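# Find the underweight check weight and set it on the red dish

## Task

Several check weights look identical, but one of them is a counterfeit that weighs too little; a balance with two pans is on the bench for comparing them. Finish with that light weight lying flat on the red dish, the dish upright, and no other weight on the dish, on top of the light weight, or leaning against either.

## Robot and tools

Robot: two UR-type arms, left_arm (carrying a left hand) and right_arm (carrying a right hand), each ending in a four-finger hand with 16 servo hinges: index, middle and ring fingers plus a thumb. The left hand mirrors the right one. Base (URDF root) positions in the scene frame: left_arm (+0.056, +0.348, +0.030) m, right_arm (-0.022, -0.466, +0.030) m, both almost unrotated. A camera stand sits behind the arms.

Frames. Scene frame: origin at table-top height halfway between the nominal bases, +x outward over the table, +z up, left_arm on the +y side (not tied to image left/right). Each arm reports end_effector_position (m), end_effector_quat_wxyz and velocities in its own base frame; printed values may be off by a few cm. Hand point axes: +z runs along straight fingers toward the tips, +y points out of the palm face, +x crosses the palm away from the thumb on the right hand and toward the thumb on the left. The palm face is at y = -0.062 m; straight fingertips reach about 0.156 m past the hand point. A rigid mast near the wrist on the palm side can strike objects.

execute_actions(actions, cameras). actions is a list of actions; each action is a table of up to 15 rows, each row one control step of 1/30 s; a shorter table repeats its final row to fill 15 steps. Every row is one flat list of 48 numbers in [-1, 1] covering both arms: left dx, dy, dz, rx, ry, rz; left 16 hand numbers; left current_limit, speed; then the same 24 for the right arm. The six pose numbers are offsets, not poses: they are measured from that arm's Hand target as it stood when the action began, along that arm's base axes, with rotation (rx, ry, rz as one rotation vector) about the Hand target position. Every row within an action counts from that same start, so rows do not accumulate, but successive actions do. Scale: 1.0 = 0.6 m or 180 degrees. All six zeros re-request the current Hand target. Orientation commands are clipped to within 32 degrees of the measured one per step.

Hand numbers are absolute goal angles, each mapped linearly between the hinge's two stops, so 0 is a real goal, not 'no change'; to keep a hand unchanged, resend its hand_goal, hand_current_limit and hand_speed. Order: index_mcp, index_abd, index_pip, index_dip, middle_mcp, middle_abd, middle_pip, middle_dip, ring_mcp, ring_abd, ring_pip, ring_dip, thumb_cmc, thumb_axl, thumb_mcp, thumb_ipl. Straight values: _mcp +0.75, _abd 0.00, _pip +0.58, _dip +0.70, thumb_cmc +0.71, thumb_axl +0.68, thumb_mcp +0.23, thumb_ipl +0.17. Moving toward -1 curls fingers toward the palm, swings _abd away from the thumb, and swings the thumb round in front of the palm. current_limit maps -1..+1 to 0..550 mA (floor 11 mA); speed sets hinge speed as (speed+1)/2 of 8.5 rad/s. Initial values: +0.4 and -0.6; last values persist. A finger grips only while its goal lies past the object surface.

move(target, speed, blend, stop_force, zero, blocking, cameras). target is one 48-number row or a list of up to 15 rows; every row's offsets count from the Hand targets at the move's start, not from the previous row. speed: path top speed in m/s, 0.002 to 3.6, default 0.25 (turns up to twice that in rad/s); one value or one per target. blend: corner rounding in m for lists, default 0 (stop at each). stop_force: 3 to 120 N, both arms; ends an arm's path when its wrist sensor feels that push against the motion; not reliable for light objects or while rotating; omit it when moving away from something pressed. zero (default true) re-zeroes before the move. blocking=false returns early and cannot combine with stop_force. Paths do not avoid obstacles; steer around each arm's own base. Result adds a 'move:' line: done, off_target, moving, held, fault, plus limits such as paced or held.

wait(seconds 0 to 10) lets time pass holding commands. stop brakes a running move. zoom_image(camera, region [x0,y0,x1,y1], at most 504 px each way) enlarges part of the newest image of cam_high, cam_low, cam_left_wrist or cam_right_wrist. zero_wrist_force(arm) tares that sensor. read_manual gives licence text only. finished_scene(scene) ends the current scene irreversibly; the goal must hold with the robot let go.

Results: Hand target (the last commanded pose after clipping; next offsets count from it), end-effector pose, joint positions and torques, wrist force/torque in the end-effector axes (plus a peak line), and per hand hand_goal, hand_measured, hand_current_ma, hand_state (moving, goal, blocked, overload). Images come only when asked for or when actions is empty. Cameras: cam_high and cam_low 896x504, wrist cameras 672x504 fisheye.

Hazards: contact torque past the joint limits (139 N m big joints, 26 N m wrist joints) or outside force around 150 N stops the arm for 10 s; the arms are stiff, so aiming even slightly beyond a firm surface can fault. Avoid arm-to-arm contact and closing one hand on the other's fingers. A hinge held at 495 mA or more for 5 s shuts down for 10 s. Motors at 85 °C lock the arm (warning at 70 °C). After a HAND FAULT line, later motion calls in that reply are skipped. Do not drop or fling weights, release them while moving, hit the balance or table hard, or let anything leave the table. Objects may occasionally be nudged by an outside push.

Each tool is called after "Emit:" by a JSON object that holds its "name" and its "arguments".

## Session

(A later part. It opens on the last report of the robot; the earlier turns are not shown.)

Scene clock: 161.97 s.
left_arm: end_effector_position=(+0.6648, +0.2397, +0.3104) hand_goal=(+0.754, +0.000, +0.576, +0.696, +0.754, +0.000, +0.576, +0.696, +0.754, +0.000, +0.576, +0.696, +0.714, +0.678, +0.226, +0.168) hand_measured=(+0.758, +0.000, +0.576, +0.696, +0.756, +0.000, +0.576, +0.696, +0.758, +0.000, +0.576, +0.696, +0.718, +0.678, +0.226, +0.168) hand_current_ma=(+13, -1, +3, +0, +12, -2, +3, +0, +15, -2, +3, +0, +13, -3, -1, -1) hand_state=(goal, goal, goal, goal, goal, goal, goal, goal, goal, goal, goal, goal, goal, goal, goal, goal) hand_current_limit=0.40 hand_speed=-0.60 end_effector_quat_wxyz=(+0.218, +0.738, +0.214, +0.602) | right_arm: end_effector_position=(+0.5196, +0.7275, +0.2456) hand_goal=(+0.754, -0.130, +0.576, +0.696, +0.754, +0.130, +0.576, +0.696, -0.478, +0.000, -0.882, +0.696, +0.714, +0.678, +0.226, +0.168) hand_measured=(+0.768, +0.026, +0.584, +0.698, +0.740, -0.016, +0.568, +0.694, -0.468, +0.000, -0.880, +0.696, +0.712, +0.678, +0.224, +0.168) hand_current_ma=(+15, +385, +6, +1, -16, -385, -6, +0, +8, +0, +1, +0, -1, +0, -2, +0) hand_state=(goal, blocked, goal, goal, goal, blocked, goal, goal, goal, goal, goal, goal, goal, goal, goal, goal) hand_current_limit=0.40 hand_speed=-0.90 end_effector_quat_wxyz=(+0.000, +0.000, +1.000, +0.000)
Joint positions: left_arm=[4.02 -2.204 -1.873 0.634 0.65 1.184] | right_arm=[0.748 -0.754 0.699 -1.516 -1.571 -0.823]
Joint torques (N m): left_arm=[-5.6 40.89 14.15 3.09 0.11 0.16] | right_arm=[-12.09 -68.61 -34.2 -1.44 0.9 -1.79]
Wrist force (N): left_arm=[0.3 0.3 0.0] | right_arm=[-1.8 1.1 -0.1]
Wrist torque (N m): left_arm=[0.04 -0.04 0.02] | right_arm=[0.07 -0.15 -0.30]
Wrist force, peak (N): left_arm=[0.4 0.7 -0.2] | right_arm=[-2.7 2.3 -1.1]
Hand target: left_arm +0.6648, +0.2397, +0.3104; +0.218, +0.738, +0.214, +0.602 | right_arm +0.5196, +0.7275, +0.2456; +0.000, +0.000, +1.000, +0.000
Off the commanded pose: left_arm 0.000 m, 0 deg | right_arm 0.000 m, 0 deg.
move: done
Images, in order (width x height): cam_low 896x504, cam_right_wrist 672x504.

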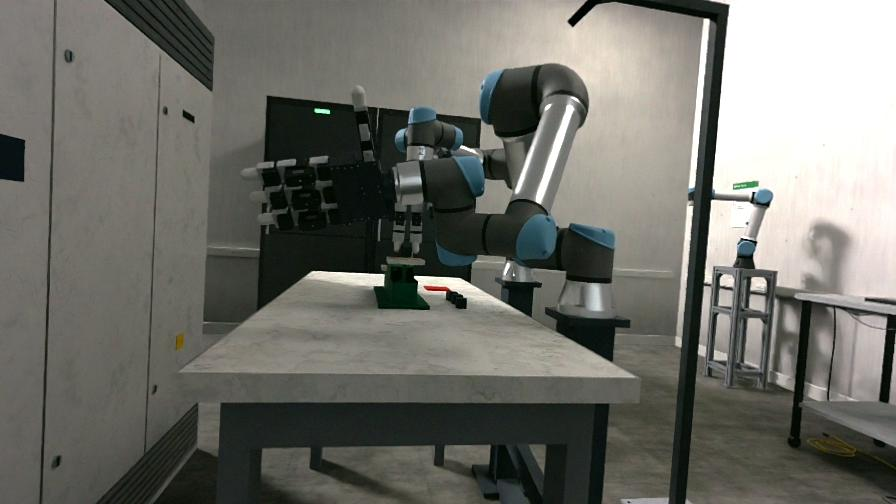

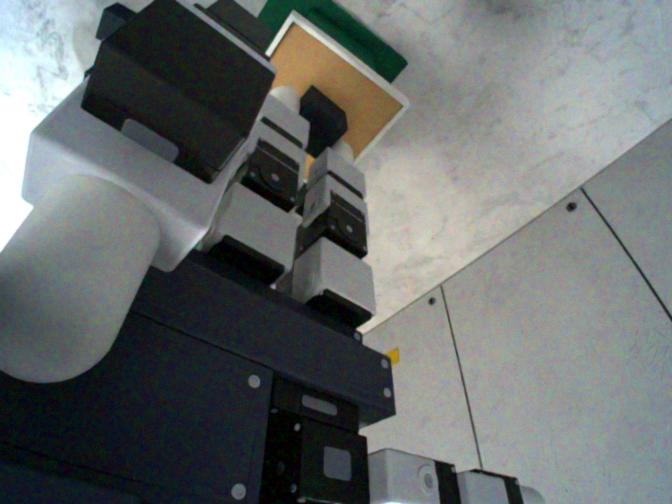

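Emit:
{"name": "move", "arguments": {"target": [0,0,0,0,0,0,0.754,0,0.576,0.696,0.754,0,0.576,0.696,0.754,0,0.576,0.696,0.714,0.678,0.226,0.168,0.4,-0.6,0,0,-0.055,0,0,0,0.754,-0.13,0.576,0.696,0.754,0.13,0.576,0.696,-0.479,0,-0.883,0.696,0.714,0.678,0.226,0.168,0.4,-0.9], "speed": 0.04}}

Emit:
{"name": "move", "arguments": {"target": [0,0,0,0,0,0,0.754,0,0.576,0.696,0.754,0,0.576,0.696,0.754,0,0.576,0.696,0.714,0.678,0.226,0.168,0.4,-0.6,0,0,0,0,0,0,0.754,0.11,0.576,0.696,0.754,-0.11,0.576,0.696,-0.479,0,-0.883,0.696,0.714,0.678,0.226,0.168,0.4,-0.92], "speed": 0.05}}

Emit:
{"name": "wait", "arguments": {"seconds": 1}}

Emit:
{"name": "move", "arguments": {"target": [[0,0,0,0,0,0,0.754,0,0.576,0.696,0.754,0,0.576,0.696,0.754,0,0.576,0.696,0.714,0.678,0.226,0.168,0.4,-0.6,0,0,0.12,0,0,0,0.754,0.11,0.576,0.696,0.754,-0.11,0.576,0.696,-0.479,0,-0.883,0.696,0.714,0.678,0.226,0.168,0.4,-0.9],[0,0,0,0,0,0,0.754,0,0.576,0.696,0.754,0,0.576,0.696,0.754,0,0.576,0.696,0.714,0.678,0.226,0.168,0.4,-0.6,-0.2443,-0.27,0.05,0,0,0,0.754,0.133,0.576,0.696,0.754,-0.133,0.576,0.696,-0.479,0,-0.883,0.696,0.714,0.678,0.226,0.168,0.4,-0.9]], "speed": [0.12,0.25], "blend": [0.01,0], "cameras": ["cam_right_wrist","cam_low","cam_high"]}}

Emit:
{"name": "zoom_image", "arguments": {"camera": "cam_low", "region": [350, 220, 470, 320]}}

Emit:
{"name": "zoom_image", "arguments": {"camera": "cam_right_wrist", "region": [270, 0, 570, 240]}}

Scene clock: 182.87 s.
left_arm: end_effector_position=(+0.6648, +0.2397, +0.3104) hand_goal=(+0.754, +0.000, +0.576, +0.696, +0.754, +0.000, +0.576, +0.696, +0.754, +0.000, +0.576, +0.696, +0.714, +0.678, +0.226, +0.168) hand_measured=(+0.758, +0.000, +0.576, +0.696, +0.756, +0.000, +0.576, +0.696, +0.758, +0.000, +0.576, +0.696, +0.718, +0.678, +0.226, +0.168) hand_current_ma=(+13, -1, +3, +0, +12, -2, +3, +0, +15, -2, +3, +0, +13, -3, -1, -1) hand_state=(goal, goal, goal, goal, goal, goal, goal, goal, goal, goal, goal, goal, goal, goal, goal, goal) hand_current_limit=0.40 hand_speed=-0.60 end_effector_quat_wxyz=(+0.218, +0.738, +0.214, +0.602) | right_arm: end_effector_position=(+0.5196, +0.7275, +0.2125) hand_goal=(+0.754, -0.130, +0.576, +0.696, +0.754, +0.130, +0.576, +0.696, -0.478, +0.000, -0.882, +0.696, +0.714, +0.678, +0.226, +0.168) hand_measured=(+0.764, +0.024, +0.584, +0.700, +0.736, -0.016, +0.566, +0.692, -0.468, +0.000, -0.880, +0.696, +0.712, +0.678, +0.224, +0.168) hand_current_ma=(+10, +385, +7, +2, -22, -385, -9, -1, +8, +0, +1, +0, -1, +0, -2, +0) hand_state=(goal, blocked, goal, goal, goal, blocked, goal, goal, goal, goal, goal, goal, goal, goal, goal, goal) hand_current_limit=0.40 hand_speed=-0.90 end_effector_quat_wxyz=(+0.000, +0.000, +1.000, +0.000) end_effector_velocity=(+0.000, +0.000, +0.002) end_effector_angular_velocity=(+0.000, +0.000, +0.000)
Joint positions: left_arm=[4.02 -2.204 -1.873 0.634 0.65 1.184] | right_arm=[0.748 -0.756 0.786 -1.602 -1.571 -0.823]
Joint velocities: left_arm=[within noise] | right_arm=[0 0.001 -0.007 0.005 0 0]
Joint torques (N m): left_arm=[-6.02 41.1 14.19 3.06 0.36 0.17] | right_arm=[-10.7 -47.87 -35.82 -0.43 -0.48 -1.57]
Wrist force (N): left_arm=[0.0 0.3 0.1] | right_arm=[-1.1 1.8 -2.0]
Wrist torque (N m): left_arm=[0.04 0.00 -0.01] | right_arm=[0.13 -0.03 -0.26]
Wrist force, peak (N): left_arm=[0.4 0.8 0.1] | right_arm=[-1.1 2.0 -2.3]
Hand target: left_arm +0.6648, +0.2397, +0.3104; +0.218, +0.738, +0.214, +0.602 | right_arm +0.5196, +0.7275, +0.2126; +0.000, +0.000, +1.000, +0.000
Off the commanded pose: left_arm 0.000 m, 0 deg | right_arm 0.000 m, 0 deg.
move: done

Scene clock: 183.87 s.
left_arm: end_effector_position=(+0.6648, +0.2397, +0.3104) hand_goal=(+0.754, +0.000, +0.576, +0.696, +0.754, +0.000, +0.576, +0.696, +0.754, +0.000, +0.576, +0.696, +0.714, +0.678, +0.226, +0.168) hand_measured=(+0.758, +0.000, +0.576, +0.696, +0.756, +0.000, +0.576, +0.696, +0.758, +0.000, +0.576, +0.696, +0.718, +0.678, +0.226, +0.168) hand_current_ma=(+13, -1, +3, +0, +12, -2, +3, +0, +15, -2, +3, +0, +13, -3, -1, -1) hand_state=(goal, goal, goal, goal, goal, goal, goal, goal, goal, goal, goal, goal, goal, goal, goal, goal) hand_current_limit=0.40 hand_speed=-0.60 end_effector_quat_wxyz=(+0.218, +0.738, +0.214, +0.602) | right_arm: end_effector_position=(+0.5196, +0.7275, +0.2126) hand_goal=(+0.754, +0.110, +0.576, +0.696, +0.754, -0.110, +0.576, +0.696, -0.478, +0.000, -0.882, +0.696, +0.714, +0.678, +0.226, +0.168) hand_measured=(+0.756, +0.106, +0.578, +0.698, +0.750, -0.106, +0.572, +0.694, -0.468, +0.000, -0.880, +0.696, +0.712, +0.678, +0.224, +0.168) hand_current_ma=(+0, -2, +1, +1, -3, +2, -2, -1, +8, +0, +1, +0, -1, +0, -2, +0) hand_state=(goal, goal, goal, goal, goal, goal, goal, goal, goal, goal, goal, goal, goal, goal, goal, goal) hand_current_limit=0.40 hand_speed=-0.92 end_effector_quat_wxyz=(+0.000, +0.000, +1.000, +0.000)
Joint positions: left_arm=[4.02 -2.204 -1.873 0.634 0.65 1.184] | right_arm=[0.748 -0.755 0.786 -1.601 -1.571 -0.823]
Joint torques (N m): left_arm=[-6.13 41.26 14.22 3.02 0.36 0.33] | right_arm=[-10.37 -48.56 -33.95 -0.53 -0.62 -1.11]
Wrist force (N): left_arm=[-0.1 0.4 -0.5] | right_arm=[-1.6 1.2 -1.9]
Wrist torque (N m): left_arm=[0.10 0.01 -0.01] | right_arm=[0.20 -0.16 -0.28]
Wrist force, peak (N): left_arm=[0.3 0.7 -0.3] | right_arm=[-1.9 1.2 -3.4]
Hand target: left_arm +0.6648, +0.2397, +0.3104; +0.218, +0.738, +0.214, +0.602 | right_arm +0.5196, +0.7275, +0.2126; +0.000, +0.000, +1.000, +0.000
Off the commanded pose: left_arm 0.000 m, 0 deg | right_arm 0.000 m, 0 deg.
move: done

Scene clock: 184.87 s.
left_arm: end_effector_position=(+0.6648, +0.2397, +0.3104) hand_goal=(+0.754, +0.000, +0.576, +0.696, +0.754, +0.000, +0.576, +0.696, +0.754, +0.000, +0.576, +0.696, +0.714, +0.678, +0.226, +0.168) hand_measured=(+0.758, +0.000, +0.576, +0.696, +0.756, +0.000, +0.576, +0.696, +0.758, +0.000, +0.576, +0.696, +0.718, +0.678, +0.226, +0.168) hand_current_ma=(+13, -1, +3, +0, +12, -2, +3, +0, +15, -2, +3, +0, +13, -3, -1, -1) hand_state=(goal, goal, goal, goal, goal, goal, goal, goal, goal, goal, goal, goal, goal, goal, goal, goal) hand_current_limit=0.40 hand_speed=-0.60 end_effector_quat_wxyz=(+0.218, +0.738, +0.214, +0.602) | right_arm: end_effector_position=(+0.5196, +0.7275, +0.2126) hand_goal=(+0.754, +0.110, +0.576, +0.696, +0.754, -0.110, +0.576, +0.696, -0.478, +0.000, -0.882, +0.696, +0.714, +0.678, +0.226, +0.168) hand_measured=(+0.756, +0.106, +0.578, +0.698, +0.750, -0.106, +0.572, +0.694, -0.468, +0.000, -0.880, +0.696, +0.712, +0.678, +0.224, +0.168) hand_current_ma=(+0, -2, +1, +1, -3, +2, -1, -1, +8, +0, +1, +0, -1, +0, -2, +0) hand_state=(goal, goal, goal, goal, goal, goal, goal, goal, goal, goal, goal, goal, goal, goal, goal, goal) hand_current_limit=0.40 hand_speed=-0.92 end_effector_quat_wxyz=(+0.000, +0.000, +1.000, +0.000)
Joint positions: left_arm=[4.02 -2.204 -1.873 0.634 0.65 1.184] | right_arm=[0.748 -0.755 0.786 -1.601 -1.571 -0.823]
Joint torques (N m): left_arm=[-6.1 41.07 14.56 3.08 0.3 0.15] | right_arm=[-10.04 -53.02 -25.88 -0.81 -0.55 -0.54]
Wrist force (N): left_arm=[0.2 0.1 0.0] | right_arm=[-1.9 1.1 -1.8]
Wrist torque (N m): left_arm=[0.03 -0.02 0.01] | right_arm=[0.19 -0.12 -0.30]
Wrist force, peak (N): left_arm=[0.2 0.6 -0.3] | right_arm=[-1.4 1.0 -2.7]
Hand target: left_arm +0.6648, +0.2397, +0.3104; +0.218, +0.738, +0.214, +0.602 | right_arm +0.5196, +0.7275, +0.2126; +0.000, +0.000, +1.000, +0.000
Off the commanded pose: left_arm 0.000 m, 0 deg | right_arm 0.000 m, 0 deg.
wait: 1.00 s; at rest by 0.17 s

Scene clock: 187.37 s.
left_arm: end_effector_position=(+0.6648, +0.2397, +0.3104) hand_goal=(+0.754, +0.000, +0.576, +0.696, +0.754, +0.000, +0.576, +0.696, +0.754, +0.000, +0.576, +0.696, +0.714, +0.678, +0.226, +0.168) hand_measured=(+0.758, +0.000, +0.576, +0.696, +0.756, +0.000, +0.576, +0.696, +0.758, +0.000, +0.576, +0.696, +0.718, +0.678, +0.226, +0.168) hand_current_ma=(+13, -1, +3, +0, +12, -2, +3, +0, +15, -2, +3, +0, +13, -3, -1, -1) hand_state=(goal, goal, goal, goal, goal, goal, goal, goal, goal, goal, goal, goal, goal, goal, goal, goal) hand_current_limit=0.40 hand_speed=-0.60 end_effector_quat_wxyz=(+0.218, +0.738, +0.214, +0.602) | right_arm: end_effector_position=(+0.3730, +0.5655, +0.2426) hand_goal=(+0.754, +0.134, +0.576, +0.696, +0.754, -0.132, +0.576, +0.696, -0.478, +0.000, -0.882, +0.696, +0.714, +0.678, +0.226, +0.168) hand_measured=(+0.754, +0.128, +0.578, +0.698, +0.752, -0.128, +0.572, +0.694, -0.468, +0.000, -0.880, +0.696, +0.712, +0.678, +0.224, +0.168) hand_current_ma=(+0, -2, +1, +1, -1, +2, -1, -1, +8, +0, +1, +0, +0, +0, -2, +0) hand_state=(goal, goal, goal, goal, goal, goal, goal, goal, goal, goal, goal, goal, goal, goal, goal, goal) hand_current_limit=0.40 hand_speed=-0.90 end_effector_quat_wxyz=(+0.000, +0.000, +1.000, +0.000)
Joint positions: left_arm=[4.02 -2.204 -1.873 0.634 0.65 1.184] | right_arm=[0.715 -1.33 1.596 -1.837 -1.571 -0.855]
Joint torques (N m): left_arm=[-6.21 40.8 14.1 3.05 0.49 0.17] | right_arm=[11.3 -46.97 -7.33 -4.17 -1.06 2.24]
Wrist force (N): left_arm=[0.2 0.2 -0.2] | right_arm=[-1.8 1.6 -1.8]
Wrist torque (N m): left_arm=[0.05 -0.03 0.02] | right_arm=[0.24 -0.15 -0.21]
Wrist force, peak (N): left_arm=[0.6 0.4 0.0] | right_arm=[-3.5 2.9 -3.5]
Hand target: left_arm +0.6648, +0.2397, +0.3104; +0.218, +0.738, +0.214, +0.602 | right_arm +0.3730, +0.5655, +0.2426; +0.000, +0.000, +1.000, +0.000
Off the commanded pose: left_arm 0.000 m, 0 deg | right_arm 0.000 m, 0 deg.
move: done
Images, in order (width x height): cam_high 896x504, cam_low 896x504, cam_right_wrist 672x504.

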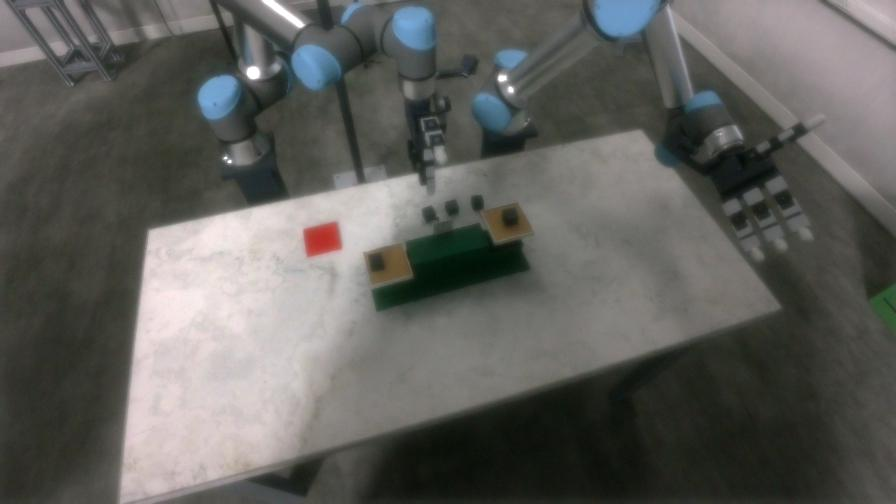

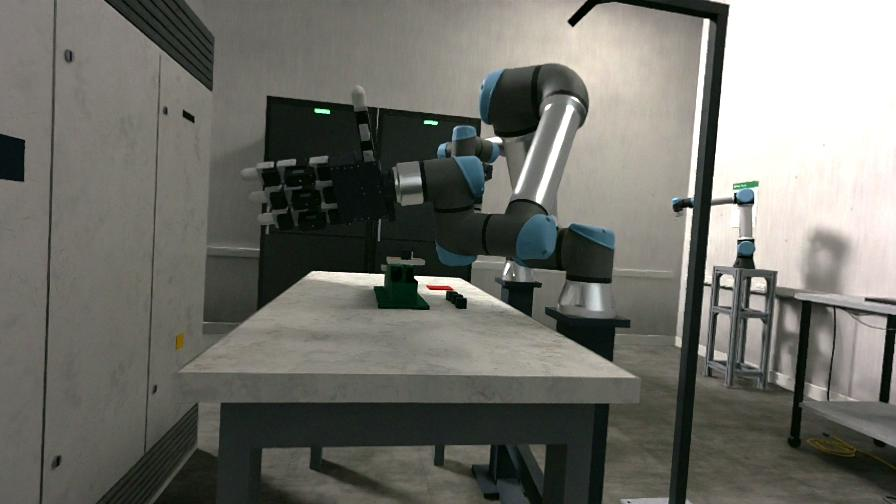

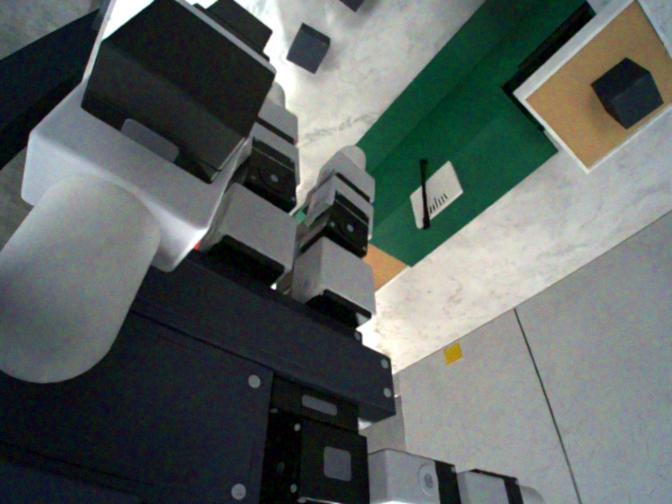

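Scaled by 4.200 from the camera's 896x504 image, which has a finer 1280x720 frame.

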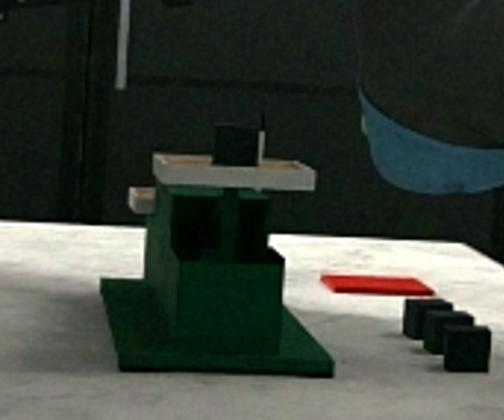

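Scaled by 1.680 from the camera's 672x504 image, which has a finer 960x720 frame.

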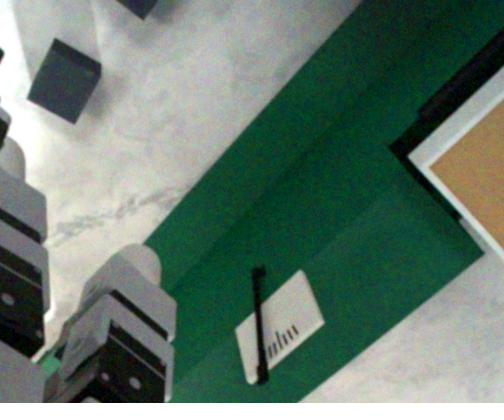

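Emit:
{"name": "move", "arguments": {"target": [[0,0,0,0,0,0,0.754,0,0.576,0.696,0.754,0,0.576,0.696,0.754,0,0.576,0.696,0.714,0.678,0.226,0.168,0.4,-0.6,0.2443,0.27,0.0723,0,0,0,0.754,0.133,0.576,0.696,0.754,-0.133,0.576,0.696,-0.479,0,-0.883,0.696,0.714,0.678,0.226,0.168,0.4,-0.9]], "speed": 0.25, "cameras": ["cam_right_wrist","cam_low"]}}

Emit:
{"name": "zoom_image", "arguments": {"camera": "cam_right_wrist", "region": [230, 40, 430, 200]}}

Emit:
{"name": "zoom_image", "arguments": {"camera": "cam_low", "region": [350, 220, 470, 320]}}

Scene clock: 207.57 s.
left_arm: end_effector_position=(+0.6648, +0.2397, +0.3104) hand_goal=(+0.754, +0.000, +0.576, +0.696, +0.754, +0.000, +0.576, +0.696, +0.754, +0.000, +0.576, +0.696, +0.714, +0.678, +0.226, +0.168) hand_measured=(+0.758, +0.000, +0.576, +0.696, +0.756, +0.000, +0.576, +0.696, +0.758, +0.000, +0.576, +0.696, +0.718, +0.678, +0.226, +0.168) hand_current_ma=(+13, -1, +3, +0, +12, -2, +3, +0, +15, -2, +3, +0, +13, -3, -1, -1) hand_state=(goal, goal, goal, goal, goal, goal, goal, goal, goal, goal, goal, goal, goal, goal, goal, goal) hand_current_limit=0.40 hand_speed=-0.60 end_effector_quat_wxyz=(+0.218, +0.738, +0.214, +0.602) | right_arm: end_effector_position=(+0.5196, +0.7275, +0.2859) hand_goal=(+0.754, +0.134, +0.576, +0.696, +0.754, -0.132, +0.576, +0.696, -0.478, +0.000, -0.882, +0.696, +0.714, +0.678, +0.226, +0.168) hand_measured=(+0.754, +0.130, +0.578, +0.698, +0.752, -0.128, +0.572, +0.694, -0.468, +0.000, -0.880, +0.696, +0.712, +0.678, +0.224, +0.168) hand_current_ma=(+0, -2, +1, +1, -1, +1, -1, -1, +8, +0, +1, +0, +0, +0, -2, +0) hand_state=(goal, goal, goal, goal, goal, goal, goal, goal, goal, goal, goal, goal, goal, goal, goal, goal) hand_current_limit=0.40 hand_speed=-0.90 end_effector_quat_wxyz=(+0.000, +0.000, +1.000, +0.000)
Joint positions: left_arm=[4.02 -2.204 -1.873 0.634 0.65 1.184] | right_arm=[0.748 -0.736 0.562 -1.398 -1.571 -0.823]
Joint torques (N m): left_arm=[-6.4 41 14.06 3.26 0.59 0.3] | right_arm=[2.01 -53.36 -35.11 -1.38 -0.05 -1.85]
Wrist force (N): left_arm=[0.1 0.1 0.0] | right_arm=[-1.8 1.2 -1.6]
Wrist torque (N m): left_arm=[0.02 -0.02 0.01] | right_arm=[0.20 -0.14 -0.27]
Wrist force, peak (N): left_arm=[0.3 0.5 -0.7] | right_arm=[-3.2 2.8 -1.8]
Hand target: left_arm +0.6648, +0.2397, +0.3104; +0.218, +0.738, +0.214, +0.602 | right_arm +0.5196, +0.7275, +0.2860; +0.000, +0.000, +1.000, +0.000
Off the commanded pose: left_arm 0.000 m, 0 deg | right_arm 0.000 m, 0 deg.
move: done
Images, in order (width x height): cam_low 896x504, cam_right_wrist 672x504.

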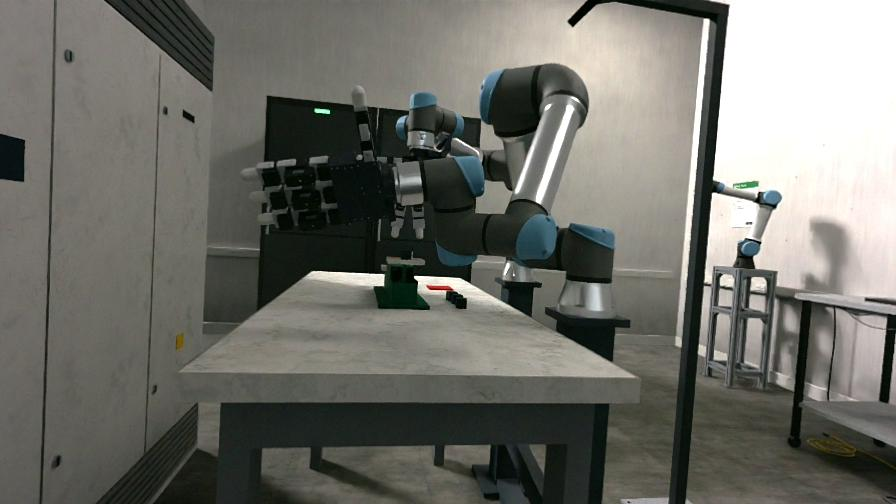

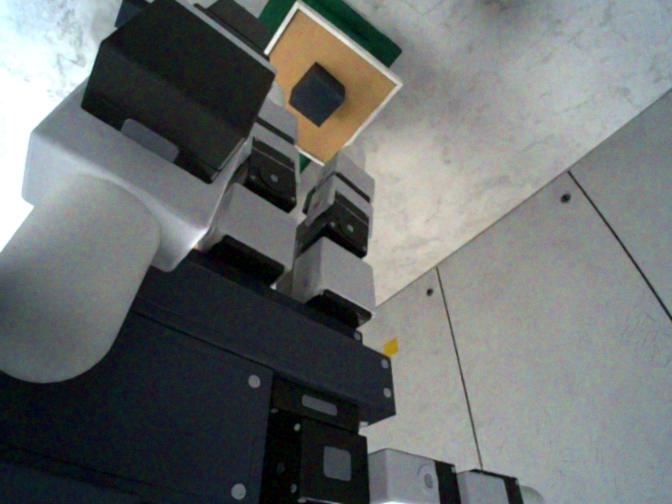

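Scaled by 2.520 from the camera's 672x504 image, which has a finer 960x720 frame.

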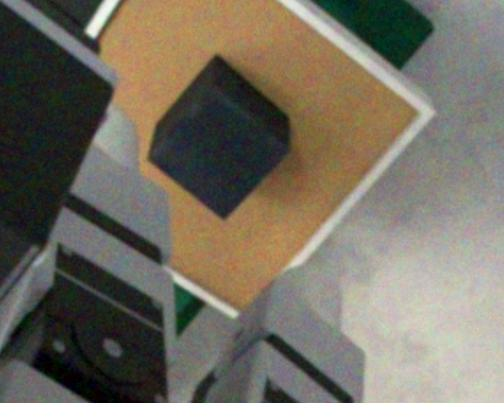

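Scaled by 4.200 from the camera's 896x504 image, which has a finer 1280x720 frame.

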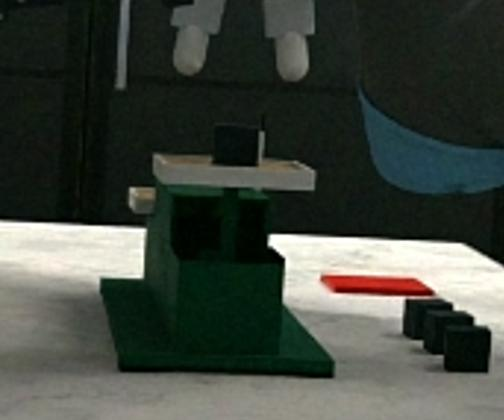

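Emit:
{"name": "move", "arguments": {"target": [[0,0,0,0,0,0,0.754,0,0.576,0.696,0.754,0,0.576,0.696,0.754,0,0.576,0.696,0.714,0.678,0.226,0.168,0.4,-0.6,0.0057,-0.0025,-0.0883,0,0,0,0.754,0.133,0.576,0.696,0.754,-0.133,0.576,0.696,-0.479,0,-0.883,0.696,0.714,0.678,0.226,0.168,0.4,-0.9],[0,0,0,0,0,0,0.754,0,0.576,0.696,0.754,0,0.576,0.696,0.754,0,0.576,0.696,0.714,0.678,0.226,0.168,0.4,-0.6,0.0057,-0.0025,-0.0883,0,0,0,0.754,-0.13,0.576,0.696,0.754,0.13,0.576,0.696,-0.479,0,-0.883,0.696,0.714,0.678,0.226,0.168,0.4,-0.9],[0,0,0,0,0,0,0.754,0,0.576,0.696,0.754,0,0.576,0.696,0.754,0,0.576,0.696,0.714,0.678,0.226,0.168,0.4,-0.6,0.0057,-0.0025,0.02,0,0,0,0.754,-0.13,0.576,0.696,0.754,0.13,0.576,0.696,-0.479,0,-0.883,0.696,0.714,0.678,0.226,0.168,0.4,-0.9]], "speed": [0.06,0.06,0.12], "cameras": ["cam_right_wrist"]}}

Emit:
{"name": "move", "arguments": {"target": [[0,0,0,0,0,0,0.754,0,0.576,0.696,0.754,0,0.576,0.696,0.754,0,0.576,0.696,0.714,0.678,0.226,0.168,0.4,-0.6,-0.2517,-0.65,0,0,0,0,0.754,-0.13,0.576,0.696,0.754,0.13,0.576,0.696,-0.479,0,-0.883,0.696,0.714,0.678,0.226,0.168,0.4,-0.9],[0,0,0,0,0,0,0.754,0,0.576,0.696,0.754,0,0.576,0.696,0.754,0,0.576,0.696,0.714,0.678,0.226,0.168,0.4,-0.6,-0.2517,-0.68,-0.1,0,0,0,0.754,-0.13,0.576,0.696,0.754,0.13,0.576,0.696,-0.479,0,-0.883,0.696,0.714,0.678,0.226,0.168,0.4,-0.9]], "speed": [0.2,0.12], "blend": [0.02,0], "cameras": ["cam_right_wrist","cam_high"]}}

Emit:
{"name": "zoom_image", "arguments": {"camera": "cam_right_wrist", "region": [230, 0, 430, 160]}}

Emit:
{"name": "zoom_image", "arguments": {"camera": "cam_high", "region": [290, 170, 550, 330]}}

Scene clock: 243.63 s.
left_arm: end_effector_position=(+0.6648, +0.2397, +0.3104) hand_goal=(+0.754, +0.000, +0.576, +0.696, +0.754, +0.000, +0.576, +0.696, +0.754, +0.000, +0.576, +0.696, +0.714, +0.678, +0.226, +0.168) hand_measured=(+0.758, +0.000, +0.576, +0.696, +0.756, +0.000, +0.576, +0.696, +0.758, +0.000, +0.576, +0.696, +0.718, +0.678, +0.226, +0.168) hand_current_ma=(+13, -1, +3, +0, +12, -2, +3, +0, +15, -2, +3, +0, +13, -3, -1, -1) hand_state=(goal, goal, goal, goal, goal, goal, goal, goal, goal, goal, goal, goal, goal, goal, goal, goal) hand_current_limit=0.40 hand_speed=-0.60 end_effector_quat_wxyz=(+0.218, +0.738, +0.214, +0.602) | right_arm: end_effector_position=(+0.5231, +0.7260, +0.2978) hand_goal=(+0.754, -0.130, +0.576, +0.696, +0.754, +0.130, +0.576, +0.696, -0.478, +0.000, -0.882, +0.696, +0.714, +0.678, +0.226, +0.168) hand_measured=(+0.754, +0.004, +0.578, +0.698, +0.752, -0.042, +0.574, +0.694, -0.468, +0.000, -0.880, +0.696, +0.712, +0.678, +0.224, +0.168) hand_current_ma=(+0, +340, +1, +1, -1, -385, -1, -1, +8, +0, +1, +0, +0, +0, -2, +0) hand_state=(goal, blocked, goal, goal, goal, blocked, goal, goal, goal, goal, goal, goal, goal, goal, goal, goal) hand_current_limit=0.40 hand_speed=-0.90 end_effector_quat_wxyz=(+0.000, +0.000, +1.000, +0.000)
Joint positions: left_arm=[4.02 -2.204 -1.873 0.634 0.65 1.184] | right_arm=[0.743 -0.721 0.504 -1.354 -1.571 -0.827]
Joint torques (N m): left_arm=[-7.11 40.95 13.3 3.31 0.7 0.26] | right_arm=[4.58 -71.99 -16.45 -2.72 -1.97 -0.44]
Wrist force (N): left_arm=[0.3 0.2 -0.3] | right_arm=[-1.6 1.0 -0.1]
Wrist torque (N m): left_arm=[0.06 -0.05 0.02] | right_arm=[0.05 -0.17 -0.20]
Wrist force, peak (N): left_arm=[0.8 0.5 0.0] | right_arm=[-2.2 1.3 -2.5]
Hand target: left_arm +0.6648, +0.2397, +0.3104; +0.218, +0.738, +0.214, +0.602 | right_arm +0.5230, +0.7260, +0.2980; +0.000, +0.000, +1.000, +0.000
Off the commanded pose: left_arm 0.000 m, 0 deg | right_arm 0.000 m, 0 deg.
move: done
Images, in order (width x height): cam_right_wrist 672x504.

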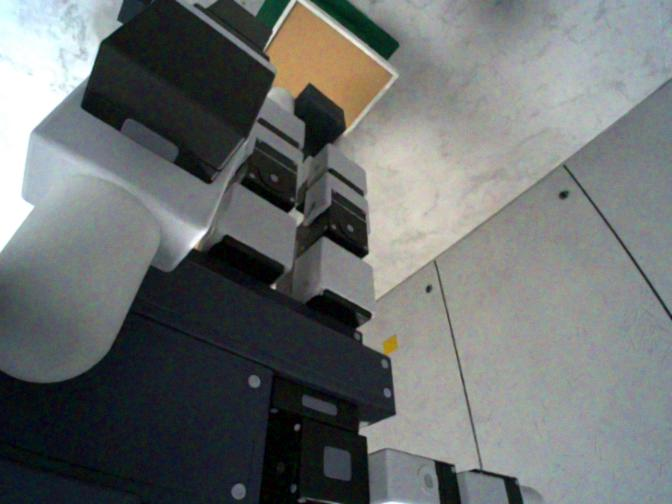

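Scene clock: 246.73 s.
left_arm: end_effector_position=(+0.6648, +0.2397, +0.3104) hand_goal=(+0.754, +0.000, +0.576, +0.696, +0.754, +0.000, +0.576, +0.696, +0.754, +0.000, +0.576, +0.696, +0.714, +0.678, +0.226, +0.168) hand_measured=(+0.758, +0.000, +0.576, +0.696, +0.756, +0.000, +0.576, +0.696, +0.758, +0.000, +0.576, +0.696, +0.718, +0.678, +0.226, +0.168) hand_current_ma=(+13, -1, +3, +0, +12, -2, +3, +0, +15, -2, +3, +0, +13, -3, -1, -1) hand_state=(goal, goal, goal, goal, goal, goal, goal, goal, goal, goal, goal, goal, goal, goal, goal, goal) hand_current_limit=0.40 hand_speed=-0.60 end_effector_quat_wxyz=(+0.218, +0.738, +0.214, +0.602) | right_arm: end_effector_position=(+0.3720, +0.3180, +0.2379) hand_goal=(+0.754, -0.130, +0.576, +0.696, +0.754, +0.130, +0.576, +0.696, -0.478, +0.000, -0.882, +0.696, +0.714, +0.678, +0.226, +0.168) hand_measured=(+0.754, +0.004, +0.578, +0.698, +0.752, -0.042, +0.574, +0.694, -0.468, +0.000, -0.880, +0.696, +0.712, +0.678, +0.224, +0.168) hand_current_ma=(+0, +340, +1, +1, -1, -385, -1, +0, +8, +0, +1, +0, +0, +0, -2, +0) hand_state=(goal, blocked, goal, goal, goal, blocked, goal, goal, goal, goal, goal, goal, goal, goal, goal, goal) hand_current_limit=0.40 hand_speed=-0.90 end_effector_quat_wxyz=(+0.000, +0.000, +1.000, +0.000)
Joint positions: left_arm=[4.02 -2.204 -1.873 0.634 0.65 1.184] | right_arm=[0.265 -1.753 2.046 -1.863 -1.57 -1.305]
Joint torques (N m): left_arm=[-7.27 40.95 13.34 3.49 0.8 0.4] | right_arm=[12.24 -28.36 -28.25 -3.13 1.16 2.2]
Wrist force (N): left_arm=[0.4 0.2 -0.4] | right_arm=[-2.0 1.4 0.0]
Wrist torque (N m): left_arm=[0.06 -0.06 0.03] | right_arm=[0.09 -0.10 -0.26]
Wrist force, peak (N): left_arm=[0.1 0.5 -0.5] | right_arm=[-2.8 3.4 0.0]
Hand target: left_arm +0.6648, +0.2397, +0.3104; +0.218, +0.738, +0.214, +0.602 | right_arm +0.3720, +0.3180, +0.2380; +0.000, +0.000, +1.000, +0.000
Off the commanded pose: left_arm 0.000 m, 0 deg | right_arm 0.000 m, 0 deg.
move: done
Images, in order (width x height): cam_high 896x504, cam_right_wrist 672x504.

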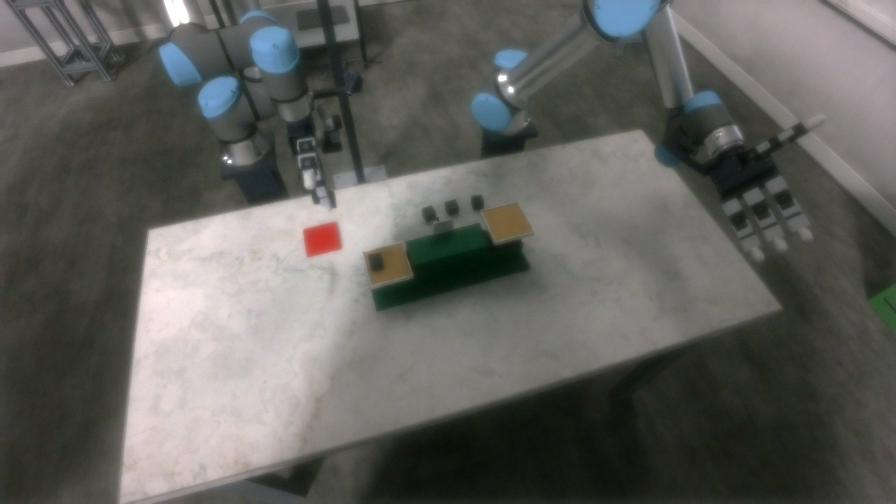

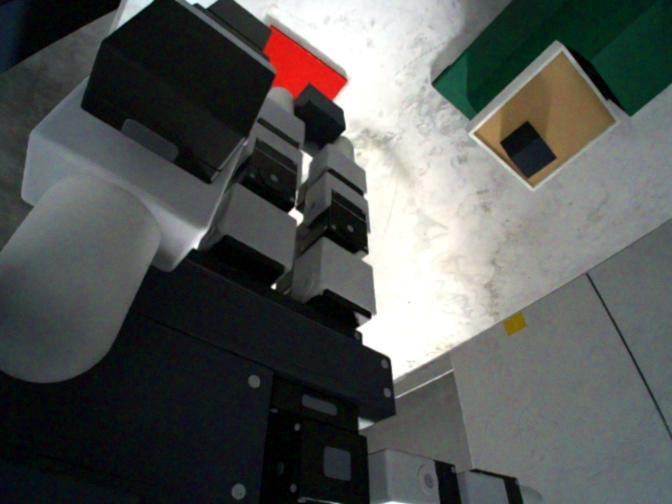

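Scaled by 2.520 from the camera's 672x504 image, which has a finer 960x720 frame.

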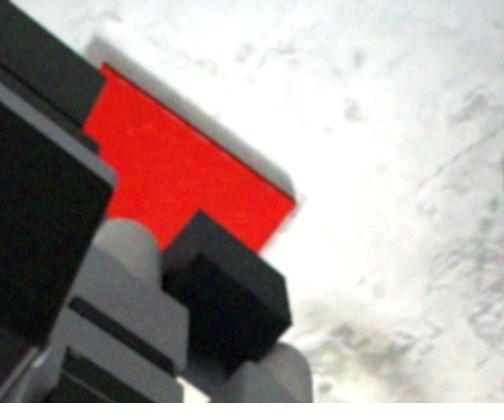

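Scaled by 1.938 from the camera's 896x504 image, which has a finer 1280x720 frame.

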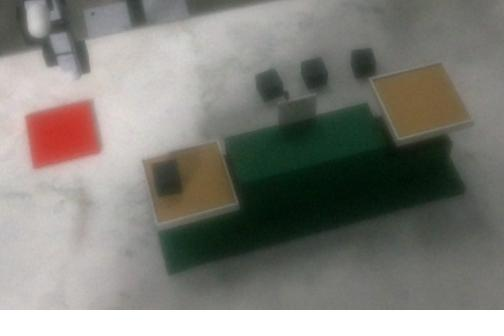

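Emit:
{"name": "move", "arguments": {"target": [[0,0,0,0,0,0,0.754,0,0.576,0.696,0.754,0,0.576,0.696,0.754,0,0.576,0.696,0.714,0.678,0.226,0.168,0.4,-0.6,-0.005,-0.0867,-0.1,0,0,0,0.754,-0.13,0.576,0.696,0.754,0.13,0.576,0.696,-0.479,0,-0.883,0.696,0.714,0.678,0.226,0.168,0.4,-0.9],[0,0,0,0,0,0,0.754,0,0.576,0.696,0.754,0,0.576,0.696,0.754,0,0.576,0.696,0.714,0.678,0.226,0.168,0.4,-0.6,-0.005,-0.0867,-0.1967,0,0,0,0.754,-0.13,0.576,0.696,0.754,0.13,0.576,0.696,-0.479,0,-0.883,0.696,0.714,0.678,0.226,0.168,0.4,-0.9]], "speed": [0.12,0.08], "blend": [0.02,0], "cameras": ["cam_right_wrist"]}}

Emit:
{"name": "move", "arguments": {"target": [0,0,0,0,0,0,0.754,0,0.576,0.696,0.754,0,0.576,0.696,0.754,0,0.576,0.696,0.714,0.678,0.226,0.168,0.4,-0.6,0,0,-0.027,0,0,0,0.754,-0.13,0.576,0.696,0.754,0.13,0.576,0.696,-0.479,0,-0.883,0.696,0.714,0.678,0.226,0.168,0.4,-0.9], "speed": 0.02, "stop_force": 3, "cameras": ["cam_right_wrist","cam_low"]}}

Emit:
{"name": "zoom_image", "arguments": {"camera": "cam_right_wrist", "region": [230, 0, 430, 160]}}

Emit:
{"name": "zoom_image", "arguments": {"camera": "cam_low", "region": [400, 260, 460, 310]}}

Scene clock: 271.47 s.
left_arm: end_effector_position=(+0.6648, +0.2397, +0.3104) hand_goal=(+0.754, +0.000, +0.576, +0.696, +0.754, +0.000, +0.576, +0.696, +0.754, +0.000, +0.576, +0.696, +0.714, +0.678, +0.226, +0.168) hand_measured=(+0.758, +0.000, +0.576, +0.696, +0.756, +0.000, +0.576, +0.696, +0.758, +0.000, +0.576, +0.696, +0.718, +0.678, +0.226, +0.168) hand_current_ma=(+13, -1, +3, +0, +12, -2, +3, +0, +15, -2, +3, +0, +13, -3, -1, -1) hand_state=(goal, goal, goal, goal, goal, goal, goal, goal, goal, goal, goal, goal, goal, goal, goal, goal) hand_current_limit=0.40 hand_speed=-0.60 end_effector_quat_wxyz=(+0.218, +0.738, +0.214, +0.602) | right_arm: end_effector_position=(+0.3689, +0.2660, +0.1198) hand_goal=(+0.754, -0.130, +0.576, +0.696, +0.754, +0.130, +0.576, +0.696, -0.478, +0.000, -0.882, +0.696, +0.714, +0.678, +0.226, +0.168) hand_measured=(+0.754, +0.004, +0.578, +0.698, +0.752, -0.042, +0.574, +0.694, -0.468, +0.000, -0.880, +0.696, +0.712, +0.678, +0.224, +0.168) hand_current_ma=(+0, +340, +1, +1, -1, -385, -1, +0, +8, +0, +1, +0, +0, +0, -2, +0) hand_state=(goal, blocked, goal, goal, goal, blocked, goal, goal, goal, goal, goal, goal, goal, goal, goal, goal) hand_current_limit=0.40 hand_speed=-0.90 end_effector_quat_wxyz=(+0.000, +0.000, +1.000, +0.000)
Joint positions: left_arm=[4.02 -2.204 -1.873 0.634 0.65 1.184] | right_arm=[0.133 -1.679 2.324 -2.215 -1.57 -1.437]
Joint torques (N m): left_arm=[-8.06 41.42 13.28 3.55 0.92 0.42] | right_arm=[10.82 -25.53 -33.23 -2.67 1.5 2.09]
Wrist force (N): left_arm=[0.2 0.3 -0.3] | right_arm=[-1.8 1.5 0.0]
Wrist torque (N m): left_arm=[0.07 -0.03 0.02] | right_arm=[0.11 -0.12 -0.22]
Wrist force, peak (N): left_arm=[0.6 0.3 0.3] | right_arm=[-2.2 2.5 -1.6]
Hand target: left_arm +0.6648, +0.2397, +0.3104; +0.218, +0.738, +0.214, +0.602 | right_arm +0.3690, +0.2660, +0.1199; +0.000, +0.000, +1.000, +0.000
Off the commanded pose: left_arm 0.000 m, 0 deg | right_arm 0.000 m, 0 deg.
move: done
Images, in order (width x height): cam_right_wrist 672x504.

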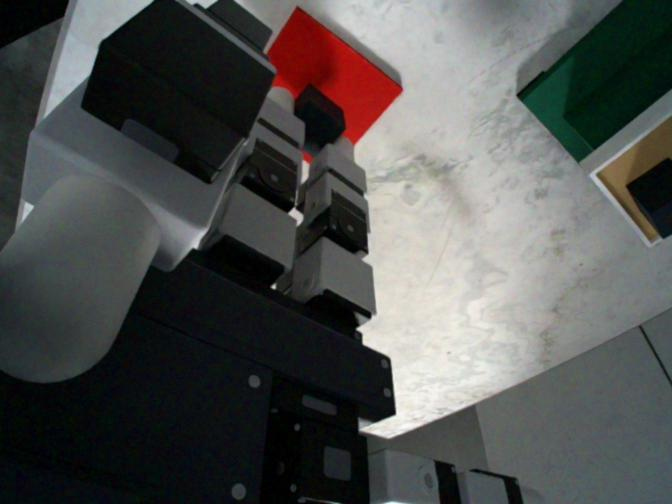

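Scene clock: 273.27 s.
left_arm: end_effector_position=(+0.6648, +0.2397, +0.3104) hand_goal=(+0.754, +0.000, +0.576, +0.696, +0.754, +0.000, +0.576, +0.696, +0.754, +0.000, +0.576, +0.696, +0.714, +0.678, +0.226, +0.168) hand_measured=(+0.758, +0.000, +0.576, +0.696, +0.756, +0.000, +0.576, +0.696, +0.758, +0.000, +0.576, +0.696, +0.718, +0.678, +0.226, +0.168) hand_current_ma=(+13, -1, +3, +0, +12, -2, +3, +0, +15, -2, +3, +0, +13, -3, -1, -1) hand_state=(goal, goal, goal, goal, goal, goal, goal, goal, goal, goal, goal, goal, goal, goal, goal, goal) hand_current_limit=0.40 hand_speed=-0.60 end_effector_quat_wxyz=(+0.218, +0.738, +0.214, +0.602) | right_arm: end_effector_position=(+0.3690, +0.2660, +0.1062) hand_goal=(+0.754, -0.130, +0.576, +0.696, +0.754, +0.130, +0.576, +0.696, -0.478, +0.000, -0.882, +0.696, +0.714, +0.678, +0.226, +0.168) hand_measured=(+0.756, +0.004, +0.578, +0.698, +0.752, -0.042, +0.574, +0.694, -0.468, +0.000, -0.880, +0.696, +0.712, +0.678, +0.224, +0.168) hand_current_ma=(+0, +335, +1, +1, -1, -385, -1, +0, +8, +0, +1, +0, +0, +0, -2, +0) hand_state=(goal, blocked, goal, goal, goal, blocked, goal, goal, goal, goal, goal, goal, goal, goal, goal, goal) hand_current_limit=0.40 hand_speed=-0.90 end_effector_quat_wxyz=(+0.000, +0.000, +1.000, +0.000)
Joint positions: left_arm=[4.02 -2.204 -1.873 0.634 0.65 1.184] | right_arm=[0.133 -1.652 2.344 -2.263 -1.57 -1.437]
Joint torques (N m): left_arm=[-7.78 41.31 13.38 3.58 0.84 0.32] | right_arm=[8.72 -29.42 -31.66 -4.53 0.58 1.45]
Wrist force (N): left_arm=[0.4 0.3 -0.2] | right_arm=[-2.0 1.5 0.0]
Wrist torque (N m): left_arm=[0.06 -0.06 0.04] | right_arm=[0.12 -0.10 -0.24]
Wrist force, peak (N): left_arm=[-0.1 0.6 -0.3] | right_arm=[-1.0 1.2 -4.3]
Hand target: left_arm +0.6648, +0.2397, +0.3104; +0.218, +0.738, +0.214, +0.602 | right_arm +0.3690, +0.2660, +0.1062; +0.000, +0.000, +1.000, +0.000 (not the last commanded pose)
Off the commanded pose: left_arm 0.000 m, 0 deg | right_arm 0.002 m, 0 deg.
move: contact (right_arm)
Images, in order (width x height): cam_low 896x504, cam_right_wrist 672x504.

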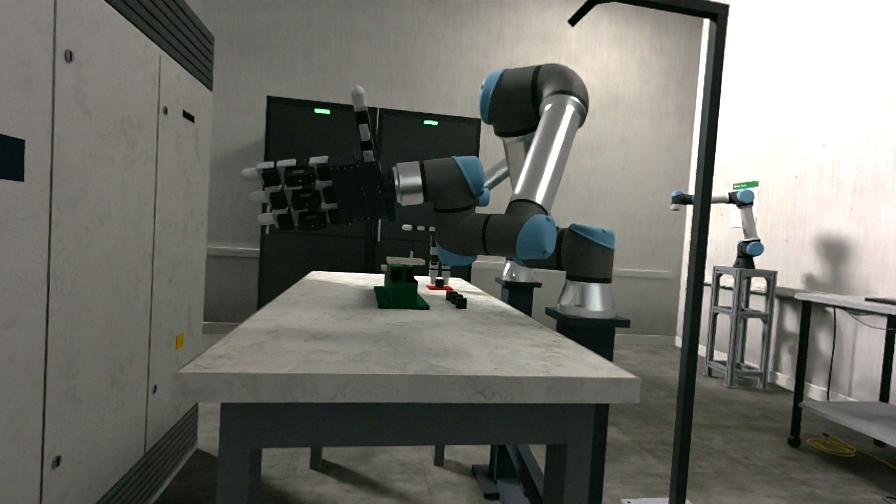

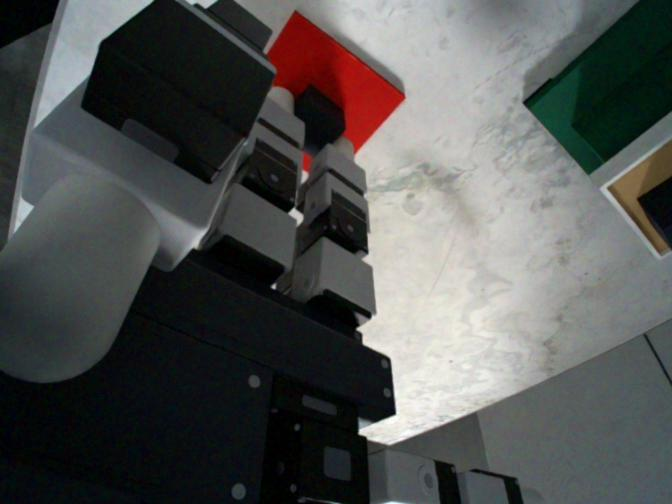

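Scaled by 2.520 from the camera's 672x504 image, which has a finer 960x720 frame.

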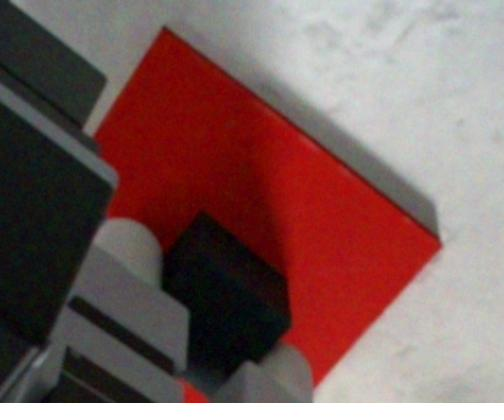

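Scaled by 8.400 from the camera's 896x504 image, which has a finer 1280x720 frame.

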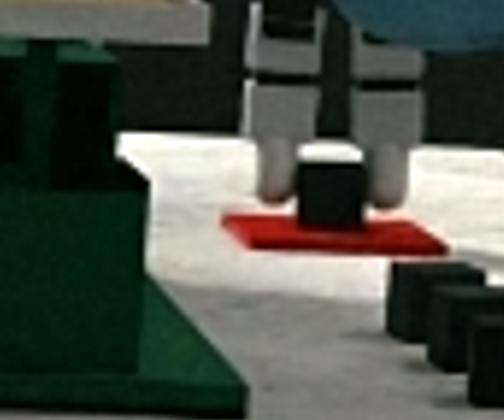

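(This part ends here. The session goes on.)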